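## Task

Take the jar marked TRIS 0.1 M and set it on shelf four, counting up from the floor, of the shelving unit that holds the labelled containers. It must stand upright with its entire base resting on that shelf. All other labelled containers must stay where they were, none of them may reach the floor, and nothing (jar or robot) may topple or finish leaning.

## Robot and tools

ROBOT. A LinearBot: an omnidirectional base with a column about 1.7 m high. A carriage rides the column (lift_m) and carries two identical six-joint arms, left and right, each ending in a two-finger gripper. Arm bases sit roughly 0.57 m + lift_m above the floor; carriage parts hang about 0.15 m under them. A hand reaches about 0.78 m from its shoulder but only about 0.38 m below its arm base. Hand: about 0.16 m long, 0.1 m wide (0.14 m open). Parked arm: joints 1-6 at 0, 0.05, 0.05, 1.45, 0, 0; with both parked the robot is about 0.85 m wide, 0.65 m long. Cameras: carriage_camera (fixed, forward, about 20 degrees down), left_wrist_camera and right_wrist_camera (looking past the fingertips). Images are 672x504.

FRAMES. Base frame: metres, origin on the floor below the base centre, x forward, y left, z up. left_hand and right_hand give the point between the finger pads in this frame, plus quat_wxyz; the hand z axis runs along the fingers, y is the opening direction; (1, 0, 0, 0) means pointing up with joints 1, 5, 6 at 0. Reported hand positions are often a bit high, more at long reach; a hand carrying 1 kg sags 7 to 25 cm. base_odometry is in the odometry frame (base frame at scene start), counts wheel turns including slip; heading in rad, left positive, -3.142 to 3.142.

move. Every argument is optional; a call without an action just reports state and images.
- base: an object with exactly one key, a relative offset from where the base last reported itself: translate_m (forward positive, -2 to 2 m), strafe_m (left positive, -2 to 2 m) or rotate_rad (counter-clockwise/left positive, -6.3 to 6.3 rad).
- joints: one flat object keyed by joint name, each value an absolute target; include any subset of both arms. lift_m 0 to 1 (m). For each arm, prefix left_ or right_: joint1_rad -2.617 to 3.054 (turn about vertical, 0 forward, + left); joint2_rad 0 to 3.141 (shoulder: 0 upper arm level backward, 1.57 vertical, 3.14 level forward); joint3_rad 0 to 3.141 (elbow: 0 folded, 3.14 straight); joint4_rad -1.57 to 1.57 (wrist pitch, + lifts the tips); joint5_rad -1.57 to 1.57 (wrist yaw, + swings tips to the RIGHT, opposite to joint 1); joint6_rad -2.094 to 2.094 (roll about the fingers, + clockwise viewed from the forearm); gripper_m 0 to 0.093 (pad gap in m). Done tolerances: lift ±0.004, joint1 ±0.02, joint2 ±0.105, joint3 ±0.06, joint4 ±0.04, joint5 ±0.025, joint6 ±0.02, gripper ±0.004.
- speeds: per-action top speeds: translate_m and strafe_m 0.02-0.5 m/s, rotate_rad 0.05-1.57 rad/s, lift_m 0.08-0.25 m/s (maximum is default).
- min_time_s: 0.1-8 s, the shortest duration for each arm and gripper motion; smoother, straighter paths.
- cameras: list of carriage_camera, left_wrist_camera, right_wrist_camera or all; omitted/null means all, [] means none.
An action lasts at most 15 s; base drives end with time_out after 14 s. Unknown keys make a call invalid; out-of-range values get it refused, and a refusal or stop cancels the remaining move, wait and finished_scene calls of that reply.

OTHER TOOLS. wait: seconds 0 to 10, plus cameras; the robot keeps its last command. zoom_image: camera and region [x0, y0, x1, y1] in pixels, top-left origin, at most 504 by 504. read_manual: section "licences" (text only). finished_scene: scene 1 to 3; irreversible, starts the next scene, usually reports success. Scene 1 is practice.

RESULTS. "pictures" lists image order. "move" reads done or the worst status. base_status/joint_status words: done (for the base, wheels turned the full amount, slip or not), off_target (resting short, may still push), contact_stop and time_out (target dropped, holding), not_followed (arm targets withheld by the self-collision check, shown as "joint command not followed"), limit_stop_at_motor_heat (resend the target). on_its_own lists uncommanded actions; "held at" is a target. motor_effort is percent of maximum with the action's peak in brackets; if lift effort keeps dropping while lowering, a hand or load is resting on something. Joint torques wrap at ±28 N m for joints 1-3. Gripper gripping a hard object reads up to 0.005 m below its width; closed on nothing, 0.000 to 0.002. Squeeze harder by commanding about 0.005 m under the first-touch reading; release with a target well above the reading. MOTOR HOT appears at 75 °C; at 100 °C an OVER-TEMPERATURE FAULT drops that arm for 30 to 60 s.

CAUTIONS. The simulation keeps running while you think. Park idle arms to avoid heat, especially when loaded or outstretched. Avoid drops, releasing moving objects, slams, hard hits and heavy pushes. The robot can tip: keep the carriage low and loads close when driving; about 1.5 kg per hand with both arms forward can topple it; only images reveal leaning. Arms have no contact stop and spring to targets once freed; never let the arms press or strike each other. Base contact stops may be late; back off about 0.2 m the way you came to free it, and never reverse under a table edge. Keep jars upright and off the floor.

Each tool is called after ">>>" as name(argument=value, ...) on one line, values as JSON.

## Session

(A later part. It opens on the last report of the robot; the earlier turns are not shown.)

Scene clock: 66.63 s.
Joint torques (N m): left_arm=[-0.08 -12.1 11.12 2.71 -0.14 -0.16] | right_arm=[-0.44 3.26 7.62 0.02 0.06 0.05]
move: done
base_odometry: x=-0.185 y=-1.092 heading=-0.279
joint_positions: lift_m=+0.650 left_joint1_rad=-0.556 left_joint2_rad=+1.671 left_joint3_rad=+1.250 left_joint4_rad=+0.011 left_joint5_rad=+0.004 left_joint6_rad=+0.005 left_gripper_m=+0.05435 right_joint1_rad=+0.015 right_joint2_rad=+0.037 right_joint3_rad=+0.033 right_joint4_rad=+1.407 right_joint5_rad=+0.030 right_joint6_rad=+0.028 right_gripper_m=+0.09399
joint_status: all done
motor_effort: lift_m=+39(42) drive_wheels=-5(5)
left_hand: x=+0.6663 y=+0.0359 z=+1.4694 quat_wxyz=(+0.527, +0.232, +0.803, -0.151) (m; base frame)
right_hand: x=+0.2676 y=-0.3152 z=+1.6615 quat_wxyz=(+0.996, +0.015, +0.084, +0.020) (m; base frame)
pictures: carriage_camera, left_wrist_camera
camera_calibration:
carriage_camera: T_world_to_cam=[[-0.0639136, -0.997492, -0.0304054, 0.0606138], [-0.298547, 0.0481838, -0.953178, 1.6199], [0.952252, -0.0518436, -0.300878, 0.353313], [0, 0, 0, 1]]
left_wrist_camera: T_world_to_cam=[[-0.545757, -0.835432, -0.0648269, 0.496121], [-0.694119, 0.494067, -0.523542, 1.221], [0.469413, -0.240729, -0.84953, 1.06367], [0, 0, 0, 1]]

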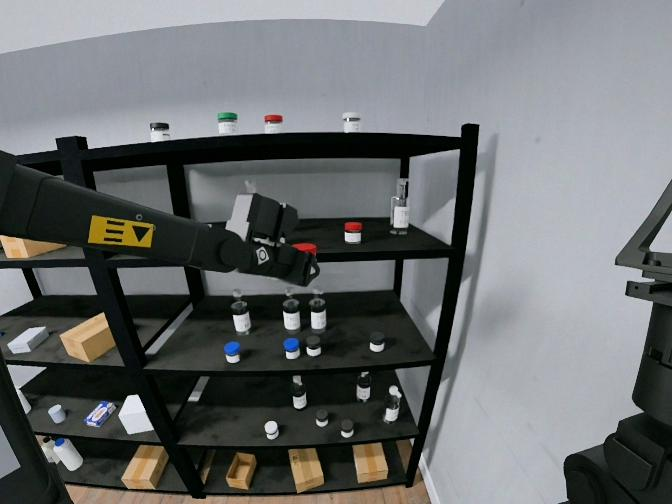

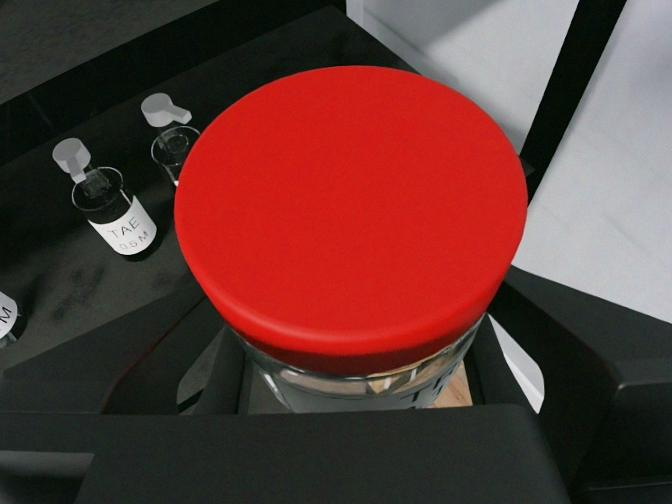

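>>> move(joints={"lift_m":0.70,"left_joint4_rad":0.042}, cameras=[])

>>> move(base={"translate_m":0.285}, speeds={"translate_m":0.15}, cameras=["carriage_camera","left_wrist_camera"])

Scene clock: 67.90 s.
Joint torques (N m): left_arm=[-0.21 -10.66 10.09 2.92 -0.26 -0.18] | right_arm=[-0.4 3.34 7.58 0.02 -0.01 0.01]
move: done
base_odometry: x=-0.185 y=-1.092 heading=-0.279
joint_positions: lift_m=+0.700 left_joint1_rad=-0.556 left_joint2_rad=+1.656 left_joint3_rad=+1.262 left_joint4_rad=+0.031 left_joint5_rad=+0.004 left_joint6_rad=+0.005 left_gripper_m=+0.05435 right_joint1_rad=+0.015 right_joint2_rad=+0.037 right_joint3_rad=+0.033 right_joint4_rad=+1.407 right_joint5_rad=+0.030 right_joint6_rad=+0.028 right_gripper_m=+0.09399
joint_status: all done
motor_effort: lift_m=+39(51) drive_wheels=-4(5)
left_hand: x=+0.6676 y=+0.0350 z=+1.5379 quat_wxyz=(+0.546, +0.229, +0.790, -0.156) (m; base frame)
right_hand: x=+0.2676 y=-0.3152 z=+1.7115 quat_wxyz=(+0.996, +0.015, +0.084, +0.020) (m; base frame)
pictures: none

Scene clock: 70.80 s.
Joint torques (N m): left_arm=[-0.01 -10.59 10.4 2.91 -0.18 -0.15] | right_arm=[-0.42 3.38 7.79 0 0.02 0.03]
move: done
base_odometry: x=+0.089 y=-1.171 heading=-0.280
base_status: done
joint_positions: lift_m=+0.700 left_joint1_rad=-0.559 left_joint2_rad=+1.656 left_joint3_rad=+1.262 left_joint4_rad=+0.031 left_joint5_rad=+0.004 left_joint6_rad=+0.005 left_gripper_m=+0.05435 right_joint1_rad=+0.015 right_joint2_rad=+0.037 right_joint3_rad=+0.033 right_joint4_rad=+1.408 right_joint5_rad=+0.030 right_joint6_rad=+0.028 right_gripper_m=+0.09399
motor_effort: lift_m=+41(42) drive_wheels=-4(12)
left_hand: x=+0.6668 y=+0.0337 z=+1.5379 quat_wxyz=(+0.546, +0.230, +0.790, -0.157) (m; base frame)
right_hand: x=+0.2674 y=-0.3153 z=+1.7115 quat_wxyz=(+0.996, +0.015, +0.084, +0.020) (m; base frame)
pictures: carriage_camera, left_wrist_camera
camera_calibration:
carriage_camera: T_world_to_cam=[[-0.0639136, -0.997492, -0.0304054, 0.0621345], [-0.298547, 0.0481838, -0.953178, 1.66757], [0.952252, -0.0518436, -0.300878, 0.368361], [0, 0, 0, 1]]
left_wrist_camera: T_world_to_cam=[[-0.545619, -0.835442, -0.0658567, 0.500499], [-0.670265, 0.482211, -0.564107, 1.30512], [0.503036, -0.263646, -0.823071, 1.05873], [0, 0, 0, 1]]

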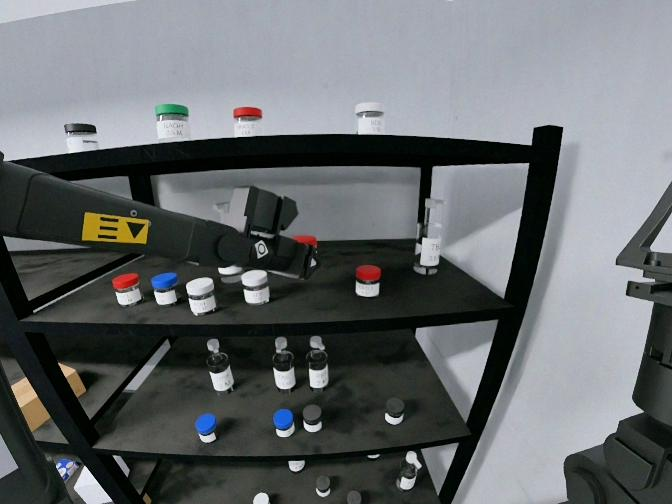

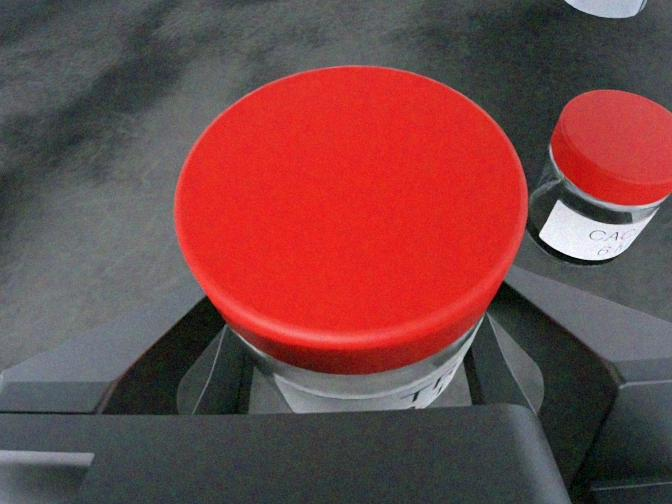

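>>> move(joints={"lift_m":0.63}, speeds={"lift_m":0.08}, cameras=["carriage_camera"])

>>> zoom_image(camera="carriage_camera", region=[220, 180, 400, 330])

>>> move(joints={"lift_m":0.62}, speeds={"lift_m":0.08}, cameras=[])

Scene clock: 73.60 s.
Joint torques (N m): left_arm=[0.09 -10.45 10.22 2.93 -0.18 -0.11] | right_arm=[-0.46 3.32 7.56 0.06 0.03 0.03]
move: done
base_odometry: x=+0.089 y=-1.171 heading=-0.280
joint_positions: lift_m=+0.630 left_joint1_rad=-0.559 left_joint2_rad=+1.655 left_joint3_rad=+1.262 left_joint4_rad=+0.027 left_joint5_rad=+0.004 left_joint6_rad=+0.005 left_gripper_m=+0.05435 right_joint1_rad=+0.015 right_joint2_rad=+0.037 right_joint3_rad=+0.033 right_joint4_rad=+1.407 right_joint5_rad=+0.030 right_joint6_rad=+0.028 right_gripper_m=+0.09399
joint_status: all done
motor_effort: lift_m=+35(36) drive_wheels=-4(4)
left_hand: x=+0.6663 y=+0.0340 z=+1.4676 quat_wxyz=(+0.545, +0.230, +0.791, -0.156) (m; base frame)
right_hand: x=+0.2675 y=-0.3153 z=+1.6419 quat_wxyz=(+0.996, +0.015, +0.084, +0.020) (m; base frame)
pictures: carriage_camera
camera_calibration:
carriage_camera: T_world_to_cam=[[-0.0639136, -0.997492, -0.0304054, 0.0600187], [-0.298547, 0.0481838, -0.953178, 1.60124], [0.952252, -0.0518436, -0.300878, 0.347425], [0, 0, 0, 1]]

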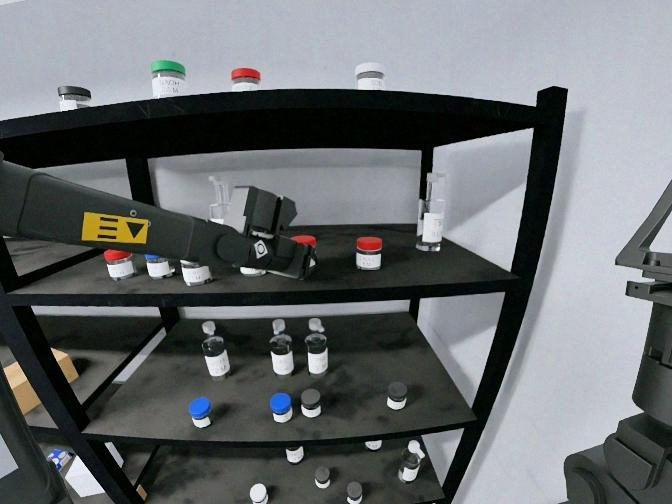

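Scaled by 2.800 from the camera's 672x504 image, which has a finer 960x720 frame.

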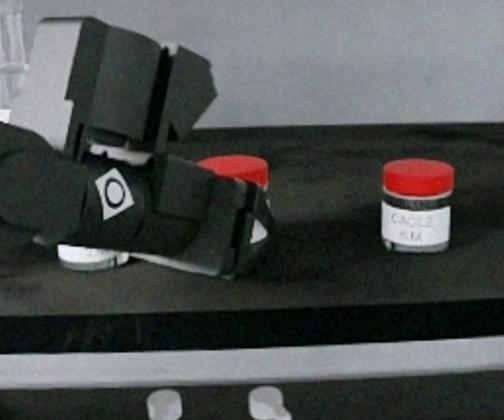

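Scene clock: 74.20 s.
Joint torques (N m): left_arm=[0.27 -10.48 10.29 2.8 -0.15 -0.15] | right_arm=[-0.36 3.47 7.46 -0.02 -0.01 0.03]
move: done
base_odometry: x=+0.089 y=-1.171 heading=-0.280
joint_positions: lift_m=+0.620 left_joint1_rad=-0.559 left_joint2_rad=+1.654 left_joint3_rad=+1.262 left_joint4_rad=+0.033 left_joint5_rad=+0.004 left_joint6_rad=+0.004 left_gripper_m=+0.05435 right_joint1_rad=+0.015 right_joint2_rad=+0.037 right_joint3_rad=+0.033 right_joint4_rad=+1.407 right_joint5_rad=+0.030 right_joint6_rad=+0.028 right_gripper_m=+0.09399
joint_status: all done
motor_effort: lift_m=+34(35) drive_wheels=-4(4)
left_hand: x=+0.6667 y=+0.0337 z=+1.4595 quat_wxyz=(+0.548, +0.229, +0.789, -0.157) (m; base frame)
right_hand: x=+0.2676 y=-0.3152 z=+1.6319 quat_wxyz=(+0.996, +0.015, +0.084, +0.020) (m; base frame)
pictures: none

>>> move(joints={"lift_m":0.613}, speeds={"lift_m":0.08}, cameras=[])

>>> move(joints={"lift_m":0.606}, speeds={"lift_m":0.08}, cameras=["carriage_camera","left_wrist_camera"])

>>> zoom_image(camera="carriage_camera", region=[220, 180, 400, 330])

Scene clock: 76.27 s.
Joint torques (N m): left_arm=[0.06 -10.14 10.29 2.63 -0.12 -0.15] | right_arm=[-0.31 3.43 7.61 0.04 0.01 0]
move: done
base_odometry: x=+0.089 y=-1.171 heading=-0.280
joint_positions: lift_m=+0.613 left_joint1_rad=-0.559 left_joint2_rad=+1.650 left_joint3_rad=+1.264 left_joint4_rad=+0.051 left_joint5_rad=+0.004 left_joint6_rad=+0.004 left_gripper_m=+0.05435 right_joint1_rad=+0.015 right_joint2_rad=+0.037 right_joint3_rad=+0.033 right_joint4_rad=+1.407 right_joint5_rad=+0.030 right_joint6_rad=+0.028 right_gripper_m=+0.09399
joint_status: all done
motor_effort: lift_m=+33(34) drive_wheels=-4(4)
left_hand: x=+0.6677 y=+0.0331 z=+1.4594 quat_wxyz=(+0.557, +0.228, +0.783, -0.160) (m; base frame)
right_hand: x=+0.2676 y=-0.3152 z=+1.6250 quat_wxyz=(+0.996, +0.015, +0.084, +0.020) (m; base frame)
pictures: none

Scene clock: 76.73 s.
Joint torques (N m): left_arm=[-0.16 -9.58 9.8 2.57 -0.2 -0.18] | right_arm=[-0.39 3.38 7.66 0.04 -0.01 0.03]
move: done
base_odometry: x=+0.089 y=-1.171 heading=-0.280
joint_positions: lift_m=+0.606 left_joint1_rad=-0.559 left_joint2_rad=+1.645 left_joint3_rad=+1.268 left_joint4_rad=+0.065 left_joint5_rad=+0.004 left_joint6_rad=+0.004 left_gripper_m=+0.05435 right_joint1_rad=+0.015 right_joint2_rad=+0.037 right_joint3_rad=+0.033 right_joint4_rad=+1.407 right_joint5_rad=+0.030 right_joint6_rad=+0.028 right_gripper_m=+0.09399
joint_status: all done
motor_effort: lift_m=+32(34) drive_wheels=+2(4)
left_hand: x=+0.6684 y=+0.0327 z=+1.4601 quat_wxyz=(+0.566, +0.226, +0.776, -0.162) (m; base frame)
right_hand: x=+0.2676 y=-0.3152 z=+1.6180 quat_wxyz=(+0.996, +0.015, +0.084, +0.020) (m; base frame)
pictures: carriage_camera, left_wrist_camera
camera_calibration:
carriage_camera: T_world_to_cam=[[-0.0639136, -0.997492, -0.0304054, 0.059292], [-0.298547, 0.0481838, -0.953178, 1.57846], [0.952252, -0.0518436, -0.300878, 0.340233], [0, 0, 0, 1]]
left_wrist_camera: T_world_to_cam=[[-0.542745, -0.837269, -0.0663887, 0.49433], [-0.645868, 0.466587, -0.604277, 1.30569], [0.536919, -0.28509, -0.794003, 0.929253], [0, 0, 0, 1]]

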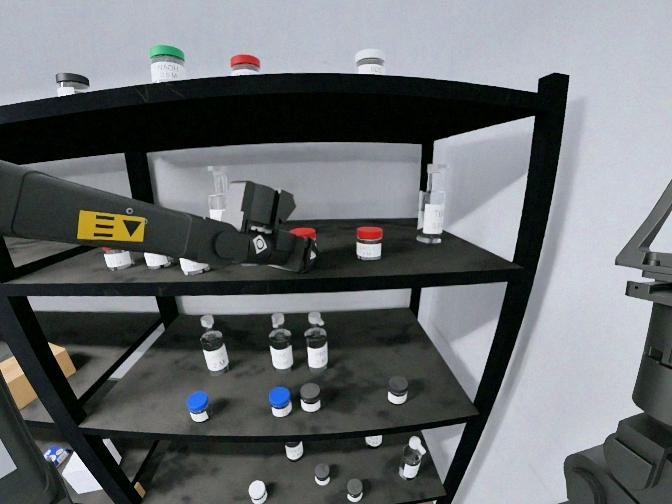

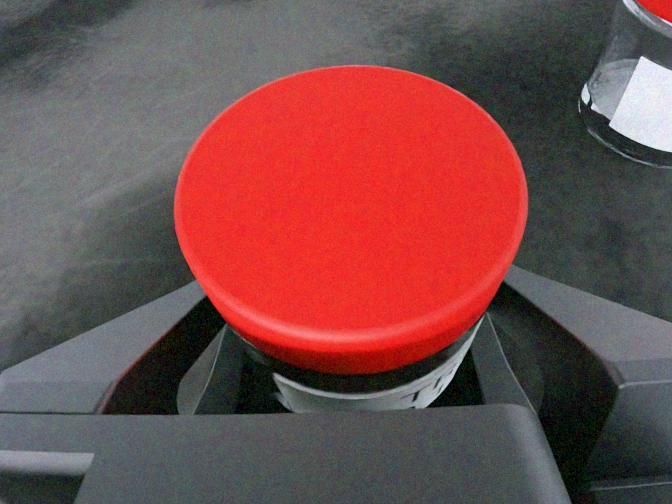

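Scaled by 2.800 from the camera's 672x504 image, which has a finer 960x720 frame.

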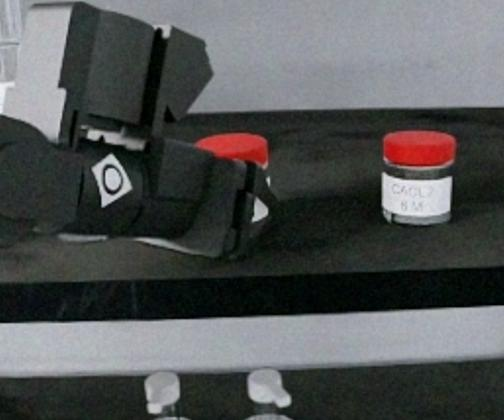

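>>> move(joints={"lift_m":0.615}, speeds={"lift_m":0.08}, cameras=[])

>>> move(joints={"left_gripper_m":0.058}, min_time_s=1.5, cameras=["carriage_camera","left_wrist_camera"])

Scene clock: 78.07 s.
Joint torques (N m): left_arm=[0.18 -9.57 9.88 2.76 -0.16 -0.12] | right_arm=[-0.49 3.28 7.62 -0.01 -0.01 0.04]
move: done
base_odometry: x=+0.089 y=-1.171 heading=-0.280
joint_positions: lift_m=+0.615 left_joint1_rad=-0.559 left_joint2_rad=+1.645 left_joint3_rad=+1.268 left_joint4_rad=+0.039 left_joint5_rad=+0.004 left_joint6_rad=+0.004 left_gripper_m=+0.05435 right_joint1_rad=+0.015 right_joint2_rad=+0.037 right_joint3_rad=+0.033 right_joint4_rad=+1.406 right_joint5_rad=+0.030 right_joint6_rad=+0.028 right_gripper_m=+0.09399
joint_status: all done
motor_effort: lift_m=+39(50) drive_wheels=+2(4)
left_hand: x=+0.6666 y=+0.0338 z=+1.4625 quat_wxyz=(+0.555, +0.228, +0.784, -0.160) (m; base frame)
right_hand: x=+0.2679 y=-0.3152 z=+1.6264 quat_wxyz=(+0.996, +0.015, +0.085, +0.020) (m; base frame)
pictures: none

Scene clock: 79.87 s.
Joint torques (N m): left_arm=[0.18 -9.43 9.77 2.82 -0.21 -0.18] | right_arm=[-0.35 3.33 7.58 0.03 -0.01 0.01]
move: done
base_odometry: x=+0.089 y=-1.171 heading=-0.280
joint_positions: lift_m=+0.615 left_joint1_rad=-0.559 left_joint2_rad=+1.645 left_joint3_rad=+1.268 left_joint4_rad=+0.039 left_joint5_rad=+0.004 left_joint6_rad=+0.004 left_gripper_m=+0.05795 right_joint1_rad=+0.015 right_joint2_rad=+0.037 right_joint3_rad=+0.033 right_joint4_rad=+1.406 right_joint5_rad=+0.030 right_joint6_rad=+0.028 right_gripper_m=+0.09399
joint_status: all done
motor_effort: lift_m=+40(41) drive_wheels=+2(2)
left_hand: x=+0.6667 y=+0.0337 z=+1.4627 quat_wxyz=(+0.556, +0.228, +0.784, -0.160) (m; base frame)
right_hand: x=+0.2679 y=-0.3152 z=+1.6264 quat_wxyz=(+0.996, +0.015, +0.085, +0.020) (m; base frame)
pictures: carriage_camera, left_wrist_camera
camera_calibration:
carriage_camera: T_world_to_cam=[[-0.0639136, -0.997492, -0.0304054, 0.0595504], [-0.298547, 0.0481838, -0.953178, 1.58656], [0.952252, -0.0518436, -0.300878, 0.34279], [0, 0, 0, 1]]
left_wrist_camera: T_world_to_cam=[[-0.544179, -0.836373, -0.0659513, 0.494753], [-0.658742, 0.474637, -0.583763, 1.28393], [0.519546, -0.274227, -0.809241, 0.965992], [0, 0, 0, 1]]

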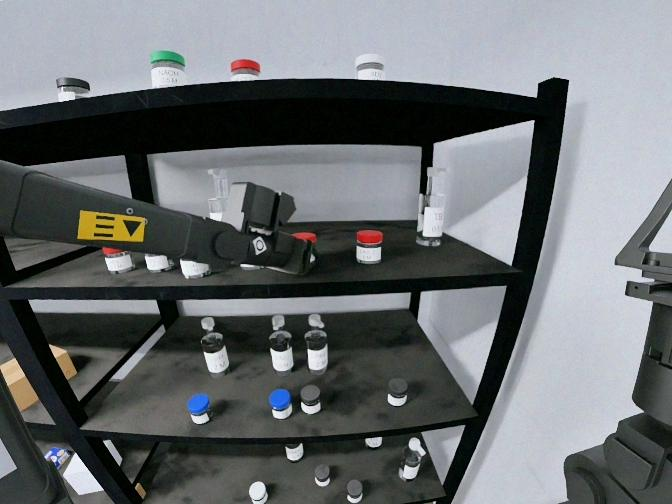

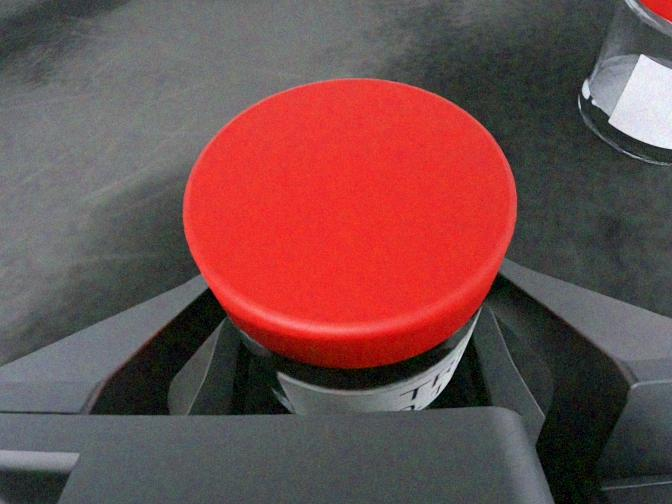

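>>> move(joints={"left_gripper_m":0.09}, min_time_s=1.5, cameras=["left_wrist_camera"])

>>> move(joints={"left_joint2_rad":1.445,"left_joint3_rad":1.095,"left_joint4_rad":0.036}, min_time_s=1.5, cameras=["left_wrist_camera"])

>>> move(joints={"left_joint2_rad":1.245,"left_joint3_rad":0.942,"left_joint4_rad":-0.01}, min_time_s=1.5, cameras=["left_wrist_camera","carriage_camera"])

Scene clock: 82.93 s.
Joint torques (N m): left_arm=[0.16 -9.4 10.09 2.78 -0.14 -0.2] | right_arm=[-0.39 3.36 7.65 0.01 0 0.01]
move: done
base_odometry: x=+0.089 y=-1.171 heading=-0.280
joint_positions: lift_m=+0.615 left_joint1_rad=-0.559 left_joint2_rad=+1.645 left_joint3_rad=+1.268 left_joint4_rad=+0.039 left_joint5_rad=+0.004 left_joint6_rad=+0.004 left_gripper_m=+0.08992 right_joint1_rad=+0.015 right_joint2_rad=+0.037 right_joint3_rad=+0.033 right_joint4_rad=+1.406 right_joint5_rad=+0.030 right_joint6_rad=+0.028 right_gripper_m=+0.09399
joint_status: all done
motor_effort: lift_m=+40(41) drive_wheels=+2(2)
left_hand: x=+0.6667 y=+0.0337 z=+1.4627 quat_wxyz=(+0.556, +0.228, +0.784, -0.160) (m; base frame)
right_hand: x=+0.2679 y=-0.3152 z=+1.6264 quat_wxyz=(+0.996, +0.015, +0.085, +0.020) (m; base frame)
pictures: left_wrist_camera
camera_calibration:
left_wrist_camera: T_world_to_cam=[[-0.544179, -0.836373, -0.0659513, 0.494753], [-0.658742, 0.474637, -0.583763, 1.28393], [0.519546, -0.274227, -0.809241, 0.965992], [0, 0, 0, 1]]

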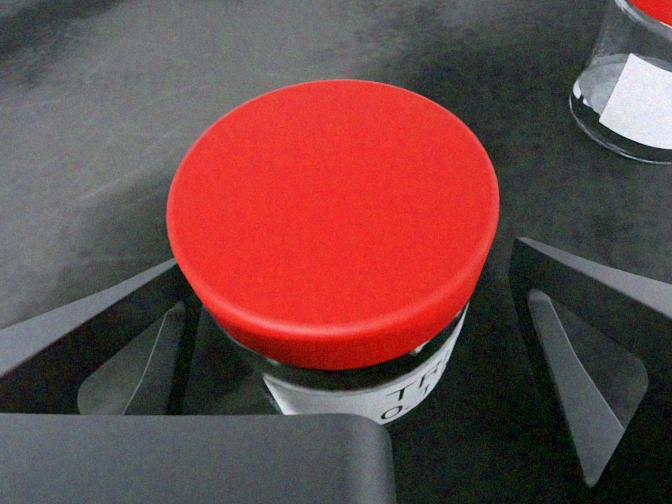

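Scene clock: 84.73 s.
Joint torques (N m): left_arm=[0.16 -9.5 7.83 2.68 -0.16 -0.12] | right_arm=[-0.35 3.33 7.64 0.05 0.02 0.01]
move: done
base_odometry: x=+0.089 y=-1.171 heading=-0.280
joint_positions: lift_m=+0.615 left_joint1_rad=-0.559 left_joint2_rad=+1.469 left_joint3_rad=+1.108 left_joint4_rad=+0.039 left_joint5_rad=+0.004 left_joint6_rad=+0.004 left_gripper_m=+0.08992 right_joint1_rad=+0.015 right_joint2_rad=+0.037 right_joint3_rad=+0.033 right_joint4_rad=+1.406 right_joint5_rad=+0.030 right_joint6_rad=+0.028 right_gripper_m=+0.09399
joint_status: all done
motor_effort: lift_m=+40(41) drive_wheels=+2(2)
left_hand: x=+0.6288 y=+0.0574 z=+1.4698 quat_wxyz=(+0.562, +0.226, +0.779, -0.161) (m; base frame)
right_hand: x=+0.2679 y=-0.3152 z=+1.6264 quat_wxyz=(+0.996, +0.015, +0.085, +0.020) (m; base frame)
pictures: left_wrist_camera
camera_calibration:
left_wrist_camera: T_world_to_cam=[[-0.543281, -0.836934, -0.0662305, 0.494297], [-0.650724, 0.469623, -0.596668, 1.2661], [0.530475, -0.281061, -0.79975, 0.977481], [0, 0, 0, 1]]

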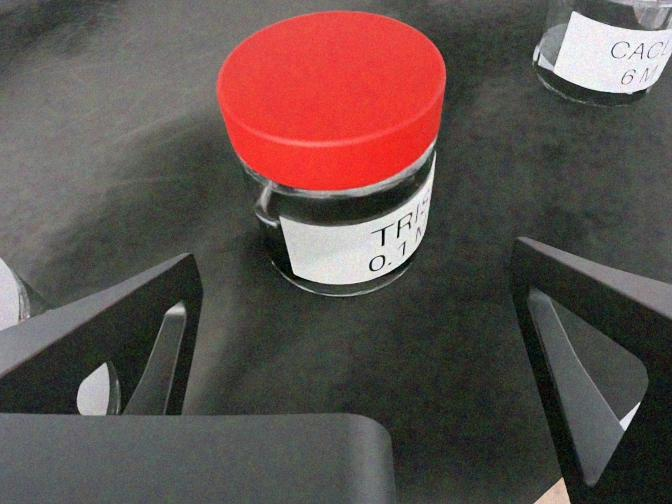

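Scene clock: 86.53 s.
Joint torques (N m): left_arm=[0.09 -6.75 7.99 2.55 -0.17 -0.15] | right_arm=[-0.34 3.41 7.71 0.03 0.03 0.03]
move: done
base_odometry: x=+0.089 y=-1.171 heading=-0.280
joint_positions: lift_m=+0.615 left_joint1_rad=-0.559 left_joint2_rad=+1.264 left_joint3_rad=+0.955 left_joint4_rad=+0.012 left_joint5_rad=+0.004 left_joint6_rad=+0.004 left_gripper_m=+0.08992 right_joint1_rad=+0.015 right_joint2_rad=+0.037 right_joint3_rad=+0.033 right_joint4_rad=+1.406 right_joint5_rad=+0.030 right_joint6_rad=+0.028 right_gripper_m=+0.09399
joint_status: all done
motor_effort: lift_m=+40(42) drive_wheels=+2(2)
left_hand: x=+0.5866 y=+0.0838 z=+1.4776 quat_wxyz=(+0.571, +0.224, +0.772, -0.164) (m; base frame)
right_hand: x=+0.2679 y=-0.3152 z=+1.6264 quat_wxyz=(+0.996, +0.015, +0.085, +0.020) (m; base frame)
pictures: carriage_camera, left_wrist_camera
camera_calibration:
carriage_camera: T_world_to_cam=[[-0.0639136, -0.997492, -0.0304054, 0.0595504], [-0.298547, 0.0481838, -0.953178, 1.58656], [0.952252, -0.0518436, -0.300878, 0.34279], [0, 0, 0, 1]]
left_wrist_camera: T_world_to_cam=[[-0.541906, -0.837794, -0.0666233, 0.493824], [-0.638171, 0.461774, -0.616038, 1.25287], [0.546878, -0.291318, -0.784894, 0.98289], [0, 0, 0, 1]]

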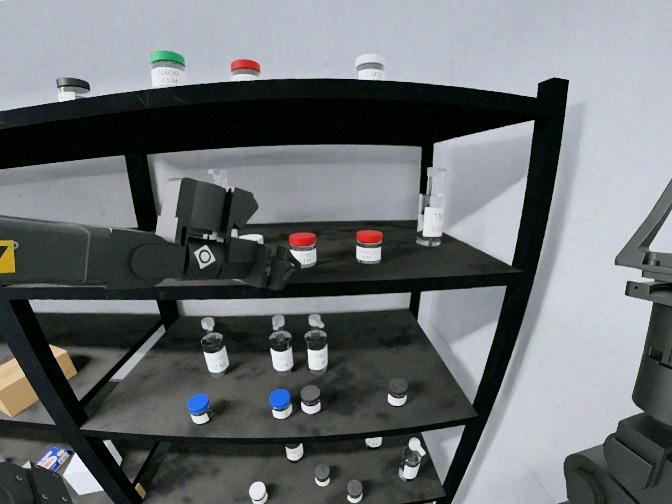

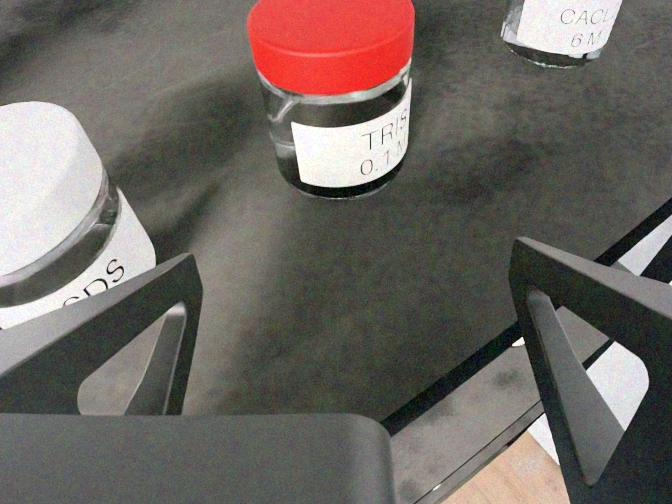

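>>> move(base={"translate_m":-0.4}, speeds={"translate_m":0.2}, cameras=["carriage_camera"])

>>> zoom_image(camera="carriage_camera", region=[150, 180, 400, 300])

Scene clock: 89.97 s.
Joint torques (N m): left_arm=[0.23 -6.2 7.75 2.54 -0.1 -0.15] | right_arm=[-0.35 3.23 7.79 0.04 0.02 0.04]
move: done
base_odometry: x=-0.295 y=-1.060 heading=-0.280
base_status: done
joint_positions: lift_m=+0.615 left_joint1_rad=-0.560 left_joint2_rad=+1.261 left_joint3_rad=+0.955 left_joint4_rad=+0.008 left_joint5_rad=+0.004 left_joint6_rad=+0.004 left_gripper_m=+0.08992 right_joint1_rad=+0.015 right_joint2_rad=+0.037 right_joint3_rad=+0.033 right_joint4_rad=+1.407 right_joint5_rad=+0.030 right_joint6_rad=+0.028 right_gripper_m=+0.09399
motor_effort: lift_m=+40(42) drive_wheels=-2(13)
left_hand: x=+0.5857 y=+0.0840 z=+1.4782 quat_wxyz=(+0.571, +0.225, +0.772, -0.164) (m; base frame)
right_hand: x=+0.2676 y=-0.3152 z=+1.6265 quat_wxyz=(+0.996, +0.015, +0.084, +0.020) (m; base frame)
pictures: carriage_camera
camera_calibration:
carriage_camera: T_world_to_cam=[[-0.0639136, -0.997492, -0.0304054, 0.0595504], [-0.298547, 0.0481838, -0.953178, 1.58656], [0.952252, -0.0518436, -0.300878, 0.34279], [0, 0, 0, 1]]

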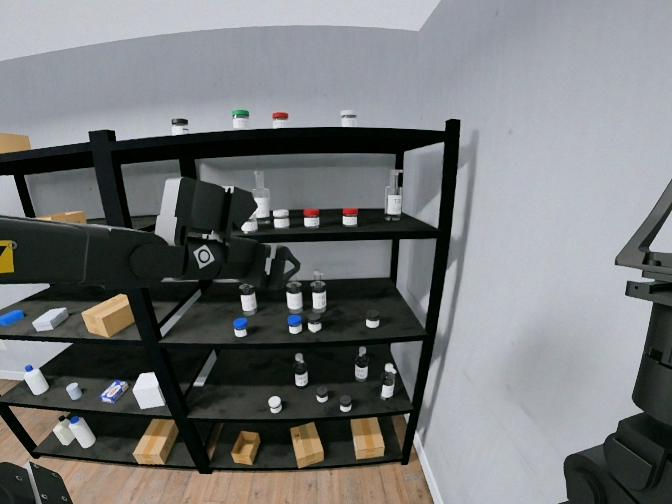

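Scaled by 2.016 from the camera's 672x504 image, which has a finer 960x720 frame.

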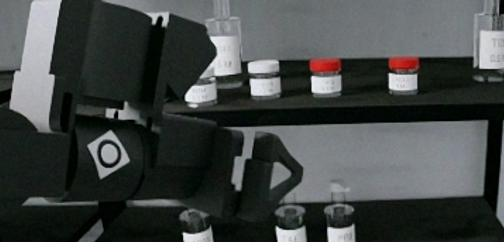

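Good.

>>> finished_scene(scene=2)

The scene is finished: the task was done.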